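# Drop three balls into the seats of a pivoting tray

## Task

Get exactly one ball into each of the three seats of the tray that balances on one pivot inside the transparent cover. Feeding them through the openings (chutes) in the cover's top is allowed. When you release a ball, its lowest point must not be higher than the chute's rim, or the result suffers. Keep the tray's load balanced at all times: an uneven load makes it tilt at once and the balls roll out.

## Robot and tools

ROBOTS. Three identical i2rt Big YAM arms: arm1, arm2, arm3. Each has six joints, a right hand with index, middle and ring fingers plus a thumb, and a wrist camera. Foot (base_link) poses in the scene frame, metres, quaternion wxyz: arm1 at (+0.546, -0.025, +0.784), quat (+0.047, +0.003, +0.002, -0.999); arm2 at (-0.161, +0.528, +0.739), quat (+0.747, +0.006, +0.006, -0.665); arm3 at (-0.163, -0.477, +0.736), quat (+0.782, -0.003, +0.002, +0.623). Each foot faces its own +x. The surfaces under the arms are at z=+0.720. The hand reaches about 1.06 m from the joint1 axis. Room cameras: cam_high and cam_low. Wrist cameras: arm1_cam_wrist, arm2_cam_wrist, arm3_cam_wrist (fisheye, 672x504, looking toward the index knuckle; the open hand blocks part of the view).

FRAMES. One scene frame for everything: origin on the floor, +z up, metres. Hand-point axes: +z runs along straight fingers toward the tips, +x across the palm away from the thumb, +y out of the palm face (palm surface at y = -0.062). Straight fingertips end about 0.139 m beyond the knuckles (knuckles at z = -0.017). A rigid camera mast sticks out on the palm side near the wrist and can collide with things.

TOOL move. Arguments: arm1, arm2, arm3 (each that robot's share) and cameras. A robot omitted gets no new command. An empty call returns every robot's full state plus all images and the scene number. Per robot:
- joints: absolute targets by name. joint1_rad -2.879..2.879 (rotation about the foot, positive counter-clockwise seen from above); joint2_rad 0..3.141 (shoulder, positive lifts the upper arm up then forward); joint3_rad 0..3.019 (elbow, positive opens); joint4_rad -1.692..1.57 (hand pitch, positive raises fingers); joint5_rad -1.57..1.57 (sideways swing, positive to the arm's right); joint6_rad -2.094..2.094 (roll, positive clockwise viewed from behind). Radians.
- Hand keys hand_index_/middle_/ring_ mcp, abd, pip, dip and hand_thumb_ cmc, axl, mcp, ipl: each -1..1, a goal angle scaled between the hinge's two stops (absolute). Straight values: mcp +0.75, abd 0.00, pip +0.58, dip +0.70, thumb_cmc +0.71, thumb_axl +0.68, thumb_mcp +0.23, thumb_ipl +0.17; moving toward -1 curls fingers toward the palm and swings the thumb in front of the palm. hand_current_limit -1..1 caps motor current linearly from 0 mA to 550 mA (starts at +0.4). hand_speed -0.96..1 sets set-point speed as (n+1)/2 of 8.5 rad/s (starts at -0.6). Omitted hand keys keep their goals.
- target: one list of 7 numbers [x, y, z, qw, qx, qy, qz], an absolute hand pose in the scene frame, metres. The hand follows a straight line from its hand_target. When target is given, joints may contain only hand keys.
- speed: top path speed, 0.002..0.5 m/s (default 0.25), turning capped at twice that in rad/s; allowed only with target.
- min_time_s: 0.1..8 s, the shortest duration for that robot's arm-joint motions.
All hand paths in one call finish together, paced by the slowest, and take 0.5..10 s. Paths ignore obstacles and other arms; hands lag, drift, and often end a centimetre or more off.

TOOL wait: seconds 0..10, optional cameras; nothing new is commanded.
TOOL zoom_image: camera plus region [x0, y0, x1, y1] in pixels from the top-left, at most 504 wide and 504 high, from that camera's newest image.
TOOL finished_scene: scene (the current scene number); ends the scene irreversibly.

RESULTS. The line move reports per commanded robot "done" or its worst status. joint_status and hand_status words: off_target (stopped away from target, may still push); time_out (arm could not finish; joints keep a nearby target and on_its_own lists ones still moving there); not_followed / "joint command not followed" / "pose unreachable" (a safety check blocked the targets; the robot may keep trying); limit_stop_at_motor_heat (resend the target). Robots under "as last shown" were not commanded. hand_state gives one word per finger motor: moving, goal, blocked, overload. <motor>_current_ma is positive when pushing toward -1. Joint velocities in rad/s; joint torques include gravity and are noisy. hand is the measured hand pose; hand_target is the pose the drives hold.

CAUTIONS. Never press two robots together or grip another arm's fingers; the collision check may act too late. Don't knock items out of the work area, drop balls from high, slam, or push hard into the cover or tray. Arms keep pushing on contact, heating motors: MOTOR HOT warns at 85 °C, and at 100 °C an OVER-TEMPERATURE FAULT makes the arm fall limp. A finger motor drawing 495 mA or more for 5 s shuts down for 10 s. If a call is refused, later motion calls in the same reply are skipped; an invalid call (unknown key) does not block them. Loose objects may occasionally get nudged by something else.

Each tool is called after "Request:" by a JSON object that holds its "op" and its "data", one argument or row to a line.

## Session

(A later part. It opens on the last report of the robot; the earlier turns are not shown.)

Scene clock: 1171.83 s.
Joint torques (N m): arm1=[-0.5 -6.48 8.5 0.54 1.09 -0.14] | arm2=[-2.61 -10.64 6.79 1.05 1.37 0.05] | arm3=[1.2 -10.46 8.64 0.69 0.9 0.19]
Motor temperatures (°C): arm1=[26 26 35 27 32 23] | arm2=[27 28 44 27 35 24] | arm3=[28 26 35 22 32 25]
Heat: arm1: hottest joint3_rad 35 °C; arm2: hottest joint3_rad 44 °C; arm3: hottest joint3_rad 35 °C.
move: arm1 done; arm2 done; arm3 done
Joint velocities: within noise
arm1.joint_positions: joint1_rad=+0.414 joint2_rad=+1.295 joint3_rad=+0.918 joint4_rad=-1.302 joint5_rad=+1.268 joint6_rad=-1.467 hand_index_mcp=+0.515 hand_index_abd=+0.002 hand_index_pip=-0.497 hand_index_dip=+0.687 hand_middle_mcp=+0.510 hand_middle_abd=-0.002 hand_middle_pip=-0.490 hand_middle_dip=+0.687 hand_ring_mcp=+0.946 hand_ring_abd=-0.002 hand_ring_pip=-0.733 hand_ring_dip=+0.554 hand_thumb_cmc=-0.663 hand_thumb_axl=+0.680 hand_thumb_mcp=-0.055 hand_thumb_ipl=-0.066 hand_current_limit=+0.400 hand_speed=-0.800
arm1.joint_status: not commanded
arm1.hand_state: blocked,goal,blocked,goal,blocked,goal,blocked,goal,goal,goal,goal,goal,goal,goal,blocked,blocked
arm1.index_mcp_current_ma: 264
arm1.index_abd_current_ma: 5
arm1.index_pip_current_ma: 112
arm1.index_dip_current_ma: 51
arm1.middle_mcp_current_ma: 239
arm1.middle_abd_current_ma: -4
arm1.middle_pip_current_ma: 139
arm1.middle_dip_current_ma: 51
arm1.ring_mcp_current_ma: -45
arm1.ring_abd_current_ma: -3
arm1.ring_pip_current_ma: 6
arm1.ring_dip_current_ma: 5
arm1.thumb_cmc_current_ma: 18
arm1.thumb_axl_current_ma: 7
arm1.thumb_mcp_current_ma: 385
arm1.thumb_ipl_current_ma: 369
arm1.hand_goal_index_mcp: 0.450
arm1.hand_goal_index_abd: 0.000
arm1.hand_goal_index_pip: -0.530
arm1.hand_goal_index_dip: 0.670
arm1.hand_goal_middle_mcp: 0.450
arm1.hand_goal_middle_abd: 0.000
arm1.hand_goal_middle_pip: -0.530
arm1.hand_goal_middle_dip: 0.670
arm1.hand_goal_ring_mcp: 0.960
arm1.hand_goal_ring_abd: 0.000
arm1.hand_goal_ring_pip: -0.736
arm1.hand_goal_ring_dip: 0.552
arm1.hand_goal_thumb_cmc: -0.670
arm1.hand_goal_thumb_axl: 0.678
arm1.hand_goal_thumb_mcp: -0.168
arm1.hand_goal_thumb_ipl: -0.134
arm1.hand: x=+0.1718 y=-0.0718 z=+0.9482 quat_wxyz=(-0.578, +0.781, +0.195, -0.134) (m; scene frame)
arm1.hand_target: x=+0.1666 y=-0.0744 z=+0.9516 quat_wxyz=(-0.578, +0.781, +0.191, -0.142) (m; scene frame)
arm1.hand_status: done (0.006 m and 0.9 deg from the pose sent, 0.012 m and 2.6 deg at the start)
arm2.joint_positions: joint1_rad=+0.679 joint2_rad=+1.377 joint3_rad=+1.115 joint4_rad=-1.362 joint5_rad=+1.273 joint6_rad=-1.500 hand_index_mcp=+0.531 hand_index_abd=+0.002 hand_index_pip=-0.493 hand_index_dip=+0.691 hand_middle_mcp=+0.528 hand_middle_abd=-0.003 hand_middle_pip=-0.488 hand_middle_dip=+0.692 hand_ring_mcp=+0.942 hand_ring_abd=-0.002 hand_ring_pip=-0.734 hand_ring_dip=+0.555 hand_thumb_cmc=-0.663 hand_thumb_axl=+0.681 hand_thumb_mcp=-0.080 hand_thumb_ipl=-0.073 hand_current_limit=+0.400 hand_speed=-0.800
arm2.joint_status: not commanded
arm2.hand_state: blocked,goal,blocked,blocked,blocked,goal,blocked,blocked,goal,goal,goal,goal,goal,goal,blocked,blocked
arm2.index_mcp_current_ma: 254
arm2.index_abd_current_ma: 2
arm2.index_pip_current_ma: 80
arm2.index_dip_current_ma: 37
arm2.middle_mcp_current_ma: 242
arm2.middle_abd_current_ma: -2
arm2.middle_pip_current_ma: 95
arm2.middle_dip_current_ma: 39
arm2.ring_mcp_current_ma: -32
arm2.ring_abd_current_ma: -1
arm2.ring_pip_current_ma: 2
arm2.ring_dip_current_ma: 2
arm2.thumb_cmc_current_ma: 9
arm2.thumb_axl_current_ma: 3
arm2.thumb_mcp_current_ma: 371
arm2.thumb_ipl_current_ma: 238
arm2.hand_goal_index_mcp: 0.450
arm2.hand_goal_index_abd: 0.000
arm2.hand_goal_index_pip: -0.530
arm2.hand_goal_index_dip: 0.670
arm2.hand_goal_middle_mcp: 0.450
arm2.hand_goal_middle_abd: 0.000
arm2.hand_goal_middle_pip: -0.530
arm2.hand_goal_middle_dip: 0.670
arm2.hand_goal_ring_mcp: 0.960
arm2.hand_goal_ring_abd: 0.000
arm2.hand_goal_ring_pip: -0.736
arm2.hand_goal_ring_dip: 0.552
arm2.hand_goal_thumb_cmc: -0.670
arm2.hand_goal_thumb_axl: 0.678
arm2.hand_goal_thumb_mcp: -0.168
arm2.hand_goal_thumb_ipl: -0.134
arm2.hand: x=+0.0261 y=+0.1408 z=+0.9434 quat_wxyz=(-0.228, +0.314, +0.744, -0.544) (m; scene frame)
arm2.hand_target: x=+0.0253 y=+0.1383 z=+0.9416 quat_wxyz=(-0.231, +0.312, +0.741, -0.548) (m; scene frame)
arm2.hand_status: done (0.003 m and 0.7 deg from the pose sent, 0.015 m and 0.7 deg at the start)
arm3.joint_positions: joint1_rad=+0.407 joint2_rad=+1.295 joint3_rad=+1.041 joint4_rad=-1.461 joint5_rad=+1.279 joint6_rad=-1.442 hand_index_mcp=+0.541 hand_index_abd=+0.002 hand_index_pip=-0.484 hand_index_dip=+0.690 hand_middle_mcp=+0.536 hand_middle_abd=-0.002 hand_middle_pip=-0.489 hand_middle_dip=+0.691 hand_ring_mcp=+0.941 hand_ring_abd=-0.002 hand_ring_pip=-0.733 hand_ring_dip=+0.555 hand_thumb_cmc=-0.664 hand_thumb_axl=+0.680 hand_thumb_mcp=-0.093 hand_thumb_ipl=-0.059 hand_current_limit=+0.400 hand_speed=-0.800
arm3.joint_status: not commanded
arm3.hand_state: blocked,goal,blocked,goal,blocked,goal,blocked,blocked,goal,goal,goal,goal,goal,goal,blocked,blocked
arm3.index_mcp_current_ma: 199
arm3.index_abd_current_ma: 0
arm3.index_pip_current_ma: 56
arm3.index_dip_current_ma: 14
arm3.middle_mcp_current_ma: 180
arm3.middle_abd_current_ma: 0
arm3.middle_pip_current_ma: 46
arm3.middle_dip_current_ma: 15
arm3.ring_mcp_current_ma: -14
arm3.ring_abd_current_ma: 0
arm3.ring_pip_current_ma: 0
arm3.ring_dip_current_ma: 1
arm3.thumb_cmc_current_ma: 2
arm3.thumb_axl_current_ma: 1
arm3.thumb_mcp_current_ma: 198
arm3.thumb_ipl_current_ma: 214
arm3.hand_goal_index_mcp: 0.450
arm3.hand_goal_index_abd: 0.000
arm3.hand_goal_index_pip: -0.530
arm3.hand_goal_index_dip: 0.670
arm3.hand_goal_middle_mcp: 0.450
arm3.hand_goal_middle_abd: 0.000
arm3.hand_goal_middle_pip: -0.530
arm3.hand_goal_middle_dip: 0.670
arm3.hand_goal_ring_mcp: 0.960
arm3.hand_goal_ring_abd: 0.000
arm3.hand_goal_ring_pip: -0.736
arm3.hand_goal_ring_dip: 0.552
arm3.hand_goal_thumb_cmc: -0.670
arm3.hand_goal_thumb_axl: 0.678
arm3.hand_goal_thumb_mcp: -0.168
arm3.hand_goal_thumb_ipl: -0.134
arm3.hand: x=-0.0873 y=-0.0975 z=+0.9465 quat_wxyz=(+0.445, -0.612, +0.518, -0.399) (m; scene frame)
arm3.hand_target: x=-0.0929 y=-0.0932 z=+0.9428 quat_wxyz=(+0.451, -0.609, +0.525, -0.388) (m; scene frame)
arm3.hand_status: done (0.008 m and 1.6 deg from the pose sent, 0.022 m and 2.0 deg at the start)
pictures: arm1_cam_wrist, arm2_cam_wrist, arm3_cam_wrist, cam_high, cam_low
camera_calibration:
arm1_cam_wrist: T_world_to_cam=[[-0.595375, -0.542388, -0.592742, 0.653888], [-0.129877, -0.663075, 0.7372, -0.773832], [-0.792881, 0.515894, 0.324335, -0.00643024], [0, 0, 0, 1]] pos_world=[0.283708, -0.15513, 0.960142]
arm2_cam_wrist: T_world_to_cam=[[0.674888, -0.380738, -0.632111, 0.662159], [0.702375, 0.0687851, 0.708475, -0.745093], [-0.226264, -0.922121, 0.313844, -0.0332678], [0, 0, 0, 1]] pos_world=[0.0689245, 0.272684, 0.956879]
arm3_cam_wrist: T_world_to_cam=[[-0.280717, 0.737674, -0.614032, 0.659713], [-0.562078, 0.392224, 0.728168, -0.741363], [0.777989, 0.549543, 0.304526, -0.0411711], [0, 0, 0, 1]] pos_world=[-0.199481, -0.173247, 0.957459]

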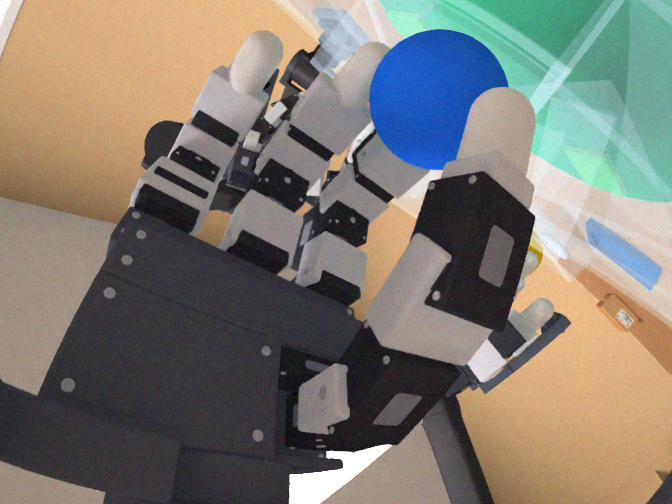

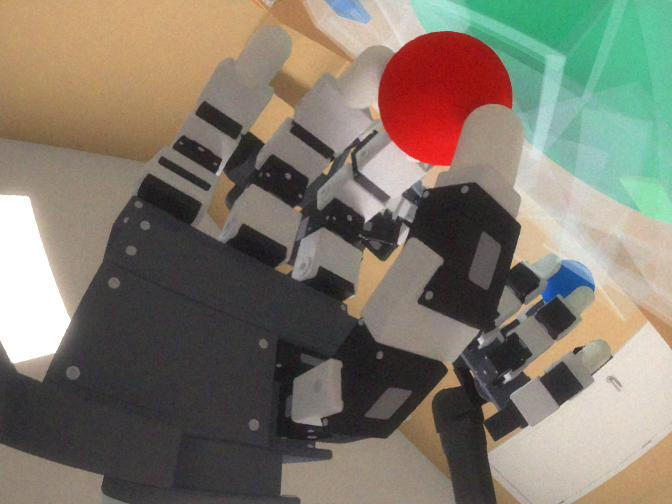

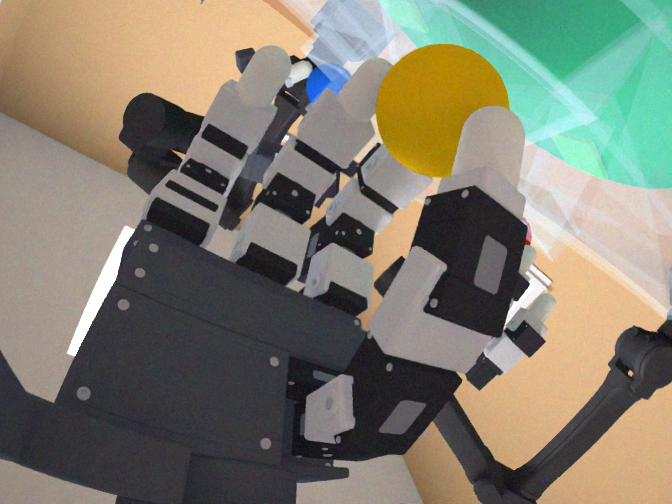

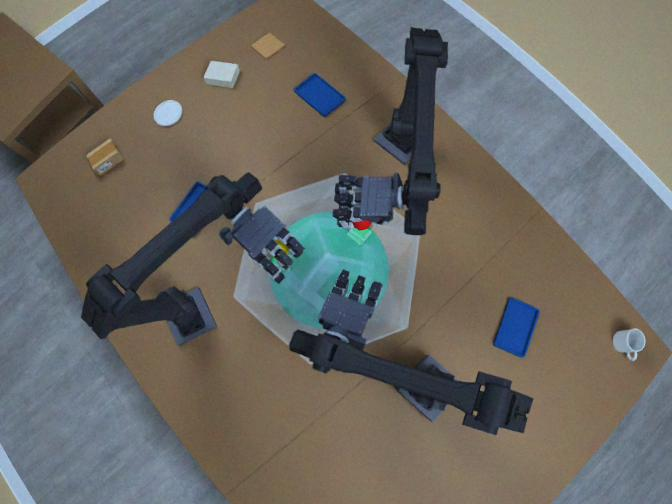

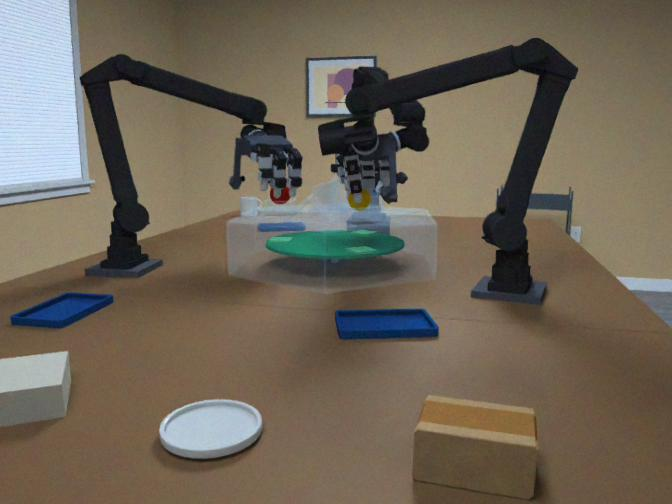

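Request:
{"op": "move", "data": {
  "arm1": {"joints": {"hand_speed": 0.6, "hand_thumb_mcp": -0.3, "hand_thumb_ipl": 0.5, "hand_index_mcp": 0.8, "hand_middle_mcp": 0.8}},
  "arm2": {"joints": {"hand_speed": 0.6, "hand_thumb_mcp": -0.3, "hand_thumb_ipl": 0.5, "hand_index_mcp": 0.8, "hand_middle_mcp": 0.8}},
  "arm3": {"joints": {"hand_speed": 0.6, "hand_thumb_mcp": -0.3, "hand_thumb_ipl": 0.5, "hand_index_mcp": 0.8, "hand_middle_mcp": 0.8}},
  "cameras": ["all"]
}}

Scene clock: 1229.13 s.
Joint torques (N m): arm1=[-0.15 -6.48 8.47 0.51 1.11 -0.13] | arm2=[-2.61 -10.75 6.76 1.01 1.1 0.04] | arm3=[1.08 -10.75 8.66 0.69 0.95 0.16]
Motor temperatures (°C): arm1=[25 26 35 27 32 23] | arm2=[27 28 40 27 35 24] | arm3=[28 26 34 22 32 25]
Heat: arm1: hottest joint3_rad 35 °C; arm2: hottest joint3_rad 40 °C; arm3: hottest joint3_rad 34 °C.
move: arm1 done; arm2 done; arm3 done
Joint velocities: within noise
arm1.joint_positions: joint1_rad=+0.408 joint2_rad=+1.295 joint3_rad=+0.918 joint4_rad=-1.302 joint5_rad=+1.270 joint6_rad=-1.458 hand_index_mcp=+0.785 hand_index_abd=+0.002 hand_index_pip=-0.528 hand_index_dip=+0.673 hand_middle_mcp=+0.785 hand_middle_abd=-0.002 hand_middle_pip=-0.527 hand_middle_dip=+0.673 hand_ring_mcp=+0.946 hand_ring_abd=-0.002 hand_ring_pip=-0.733 hand_ring_dip=+0.554 hand_thumb_cmc=-0.666 hand_thumb_axl=+0.680 hand_thumb_mcp=-0.294 hand_thumb_ipl=+0.498 hand_current_limit=+0.400 hand_speed=+0.600
arm1.joint_status: all done
arm1.hand_state: goal,goal,goal,goal,goal,goal,goal,goal,goal,goal,goal,goal,goal,goal,goal,goal
arm1.index_mcp_current_ma: -46
arm1.index_abd_current_ma: 5
arm1.index_pip_current_ma: 5
arm1.index_dip_current_ma: 6
arm1.middle_mcp_current_ma: -47
arm1.middle_abd_current_ma: -4
arm1.middle_pip_current_ma: 6
arm1.middle_dip_current_ma: 6
arm1.ring_mcp_current_ma: -43
arm1.ring_abd_current_ma: -3
arm1.ring_pip_current_ma: 6
arm1.ring_dip_current_ma: 5
arm1.thumb_cmc_current_ma: 10
arm1.thumb_axl_current_ma: 7
arm1.thumb_mcp_current_ma: 20
arm1.thumb_ipl_current_ma: -7
arm1.hand_goal_index_mcp: 0.800
arm1.hand_goal_index_abd: 0.000
arm1.hand_goal_index_pip: -0.530
arm1.hand_goal_index_dip: 0.670
arm1.hand_goal_middle_mcp: 0.800
arm1.hand_goal_middle_abd: 0.000
arm1.hand_goal_middle_pip: -0.530
arm1.hand_goal_middle_dip: 0.670
arm1.hand_goal_ring_mcp: 0.960
arm1.hand_goal_ring_abd: 0.000
arm1.hand_goal_ring_pip: -0.736
arm1.hand_goal_ring_dip: 0.552
arm1.hand_goal_thumb_cmc: -0.670
arm1.hand_goal_thumb_axl: 0.678
arm1.hand_goal_thumb_mcp: -0.300
arm1.hand_goal_thumb_ipl: 0.500
arm1.hand: x=+0.1707 y=-0.0696 z=+0.9486 quat_wxyz=(-0.579, +0.782, +0.189, -0.136) (m; scene frame)
arm1.hand_target: x=+0.1656 y=-0.0722 z=+0.9519 quat_wxyz=(-0.578, +0.782, +0.185, -0.143) (m; scene frame)
arm1.hand_status: not commanded
arm2.joint_positions: joint1_rad=+0.679 joint2_rad=+1.377 joint3_rad=+1.115 joint4_rad=-1.360 joint5_rad=+1.281 joint6_rad=-1.500 hand_index_mcp=+0.787 hand_index_abd=+0.002 hand_index_pip=-0.528 hand_index_dip=+0.673 hand_middle_mcp=+0.786 hand_middle_abd=-0.003 hand_middle_pip=-0.527 hand_middle_dip=+0.673 hand_ring_mcp=+0.943 hand_ring_abd=-0.002 hand_ring_pip=-0.734 hand_ring_dip=+0.555 hand_thumb_cmc=-0.667 hand_thumb_axl=+0.680 hand_thumb_mcp=-0.295 hand_thumb_ipl=+0.498 hand_current_limit=+0.400 hand_speed=+0.600
arm2.joint_status: all done
arm2.hand_state: goal,goal,goal,goal,goal,goal,goal,goal,goal,goal,goal,goal,goal,goal,goal,goal
arm2.index_mcp_current_ma: -20
arm2.index_abd_current_ma: 2
arm2.index_pip_current_ma: 2
arm2.index_dip_current_ma: 2
arm2.middle_mcp_current_ma: -22
arm2.middle_abd_current_ma: -2
arm2.middle_pip_current_ma: 2
arm2.middle_dip_current_ma: 3
arm2.ring_mcp_current_ma: -30
arm2.ring_abd_current_ma: -1
arm2.ring_pip_current_ma: 2
arm2.ring_dip_current_ma: 2
arm2.thumb_cmc_current_ma: 3
arm2.thumb_axl_current_ma: 2
arm2.thumb_mcp_current_ma: 8
arm2.thumb_ipl_current_ma: -2
arm2.hand_goal_index_mcp: 0.800
arm2.hand_goal_index_abd: 0.000
arm2.hand_goal_index_pip: -0.530
arm2.hand_goal_index_dip: 0.670
arm2.hand_goal_middle_mcp: 0.800
arm2.hand_goal_middle_abd: 0.000
arm2.hand_goal_middle_pip: -0.530
arm2.hand_goal_middle_dip: 0.670
arm2.hand_goal_ring_mcp: 0.960
arm2.hand_goal_ring_abd: 0.000
arm2.hand_goal_ring_pip: -0.736
arm2.hand_goal_ring_dip: 0.552
arm2.hand_goal_thumb_cmc: -0.670
arm2.hand_goal_thumb_axl: 0.678
arm2.hand_goal_thumb_mcp: -0.300
arm2.hand_goal_thumb_ipl: 0.500
arm2.hand: x=+0.0256 y=+0.1398 z=+0.9445 quat_wxyz=(-0.228, +0.314, +0.742, -0.547) (m; scene frame)
arm2.hand_target: x=+0.0255 y=+0.1382 z=+0.9415 quat_wxyz=(-0.230, +0.312, +0.741, -0.548) (m; scene frame)
arm2.hand_status: not commanded
arm3.joint_positions: joint1_rad=+0.415 joint2_rad=+1.295 joint3_rad=+1.041 joint4_rad=-1.461 joint5_rad=+1.279 joint6_rad=-1.431 hand_index_mcp=+0.785 hand_index_abd=+0.002 hand_index_pip=-0.527 hand_index_dip=+0.673 hand_middle_mcp=+0.784 hand_middle_abd=-0.002 hand_middle_pip=-0.527 hand_middle_dip=+0.673 hand_ring_mcp=+0.942 hand_ring_abd=-0.002 hand_ring_pip=-0.734 hand_ring_dip=+0.555 hand_thumb_cmc=-0.666 hand_thumb_axl=+0.680 hand_thumb_mcp=-0.295 hand_thumb_ipl=+0.498 hand_current_limit=+0.400 hand_speed=+0.600
arm3.joint_status: all done
arm3.hand_state: goal,goal,goal,goal,goal,goal,goal,goal,goal,goal,goal,goal,goal,goal,goal,goal
arm3.index_mcp_current_ma: -9
arm3.index_abd_current_ma: 0
arm3.index_pip_current_ma: 0
arm3.index_dip_current_ma: 0
arm3.middle_mcp_current_ma: -10
arm3.middle_abd_current_ma: 0
arm3.middle_pip_current_ma: 0
arm3.middle_dip_current_ma: 1
arm3.ring_mcp_current_ma: -12
arm3.ring_abd_current_ma: 0
arm3.ring_pip_current_ma: 0
arm3.ring_dip_current_ma: 1
arm3.thumb_cmc_current_ma: 1
arm3.thumb_axl_current_ma: 0
arm3.thumb_mcp_current_ma: 2
arm3.thumb_ipl_current_ma: -1
arm3.hand_goal_index_mcp: 0.800
arm3.hand_goal_index_abd: 0.000
arm3.hand_goal_index_pip: -0.530
arm3.hand_goal_index_dip: 0.670
arm3.hand_goal_middle_mcp: 0.800
arm3.hand_goal_middle_abd: 0.000
arm3.hand_goal_middle_pip: -0.530
arm3.hand_goal_middle_dip: 0.670
arm3.hand_goal_ring_mcp: 0.960
arm3.hand_goal_ring_abd: 0.000
arm3.hand_goal_ring_pip: -0.736
arm3.hand_goal_ring_dip: 0.552
arm3.hand_goal_thumb_cmc: -0.670
arm3.hand_goal_thumb_axl: 0.678
arm3.hand_goal_thumb_mcp: -0.300
arm3.hand_goal_thumb_ipl: 0.500
arm3.hand: x=-0.0903 y=-0.0960 z=+0.9467 quat_wxyz=(+0.448, -0.611, +0.519, -0.395) (m; scene frame)
arm3.hand_target: x=-0.0957 y=-0.0921 z=+0.9431 quat_wxyz=(+0.454, -0.609, +0.524, -0.385) (m; scene frame)
arm3.hand_status: not commanded
pictures: arm1_cam_wrist, arm2_cam_wrist, arm3_cam_wrist, cam_high, cam_low
camera_calibration:
arm1_cam_wrist: T_world_to_cam=[[-0.60515, -0.538718, -0.586154, 0.6503], [-0.129235, -0.660031, 0.740039, -0.775428], [-0.785552, 0.523586, 0.329797, -0.0145585], [0, 0, 0, 1]] pos_world=[0.281881, -0.153856, 0.959824]
arm2_cam_wrist: T_world_to_cam=[[0.672385, -0.384551, -0.632471, 0.663705], [0.705347, 0.0737567, 0.705015, -0.743074], [-0.224465, -0.920152, 0.320835, -0.0415618], [0, 0, 0, 1]] pos_world=[0.0685302, 0.271792, 0.956986]
arm3_cam_wrist: T_world_to_cam=[[-0.28502, 0.742537, -0.606137, 0.650509], [-0.562772, 0.382263, 0.732914, -0.749202], [0.775919, 0.550012, 0.308927, -0.0439843], [0, 0, 0, 1]] pos_world=[-0.202093, -0.172443, 0.956986]

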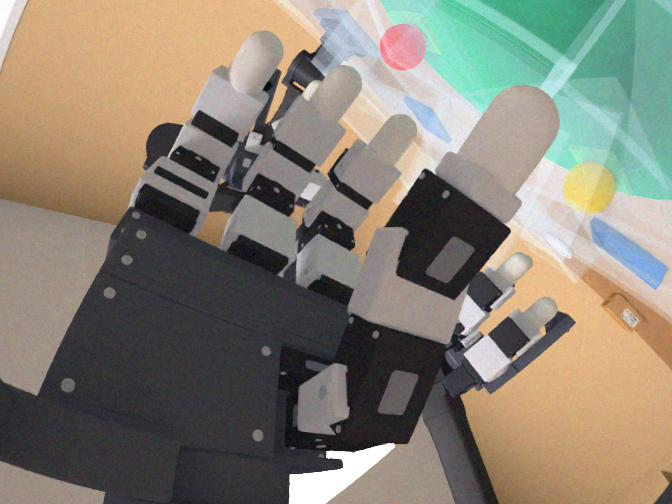

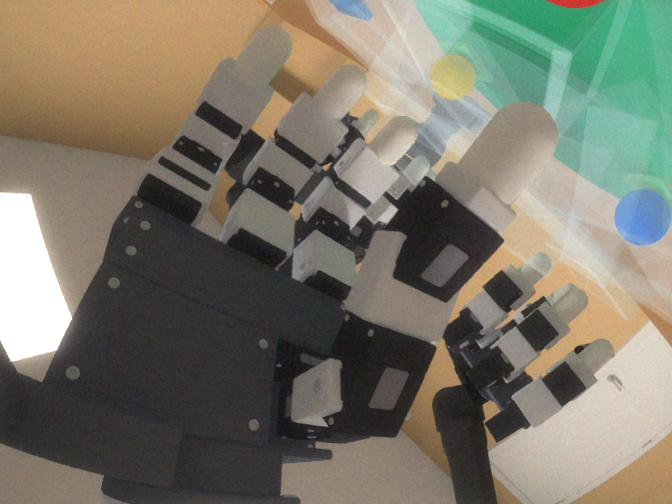

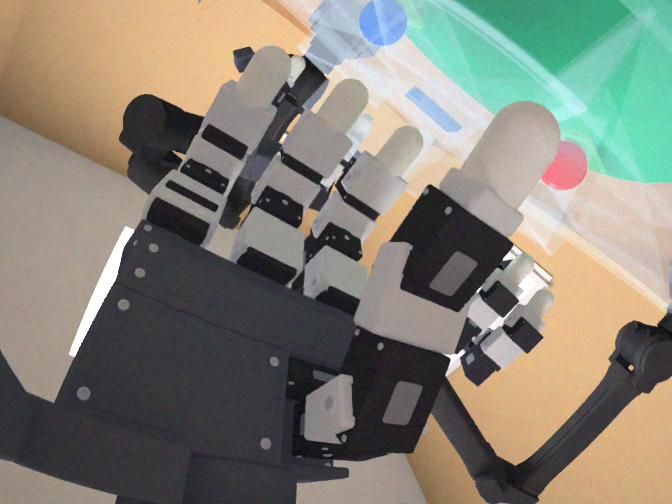

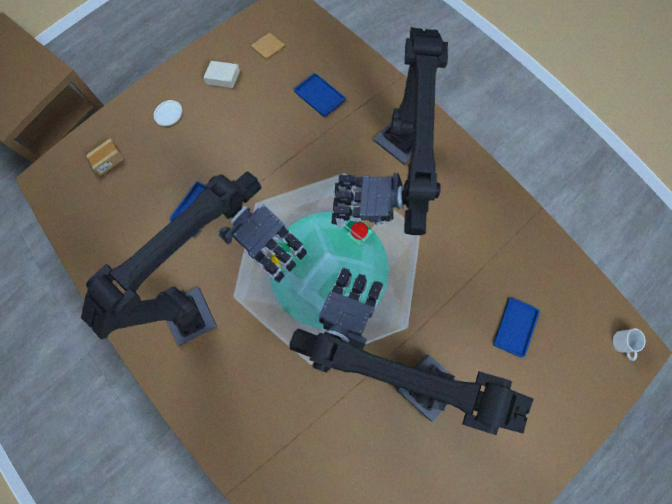

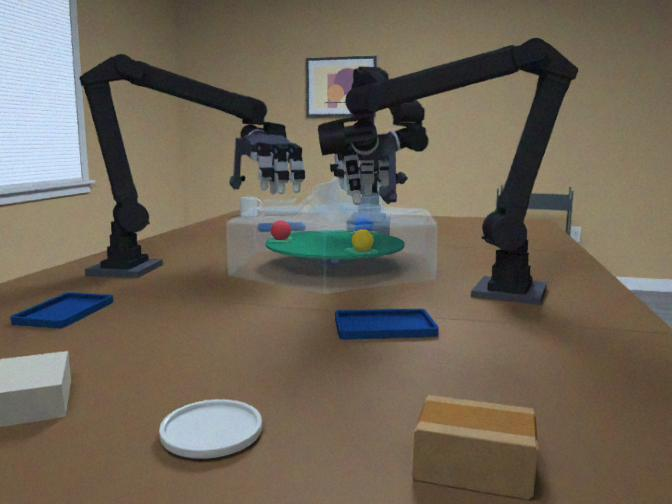

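Request:
{"op": "finished_scene", "data": {
  "scene": 1
}}

The scene is finished: the task was done.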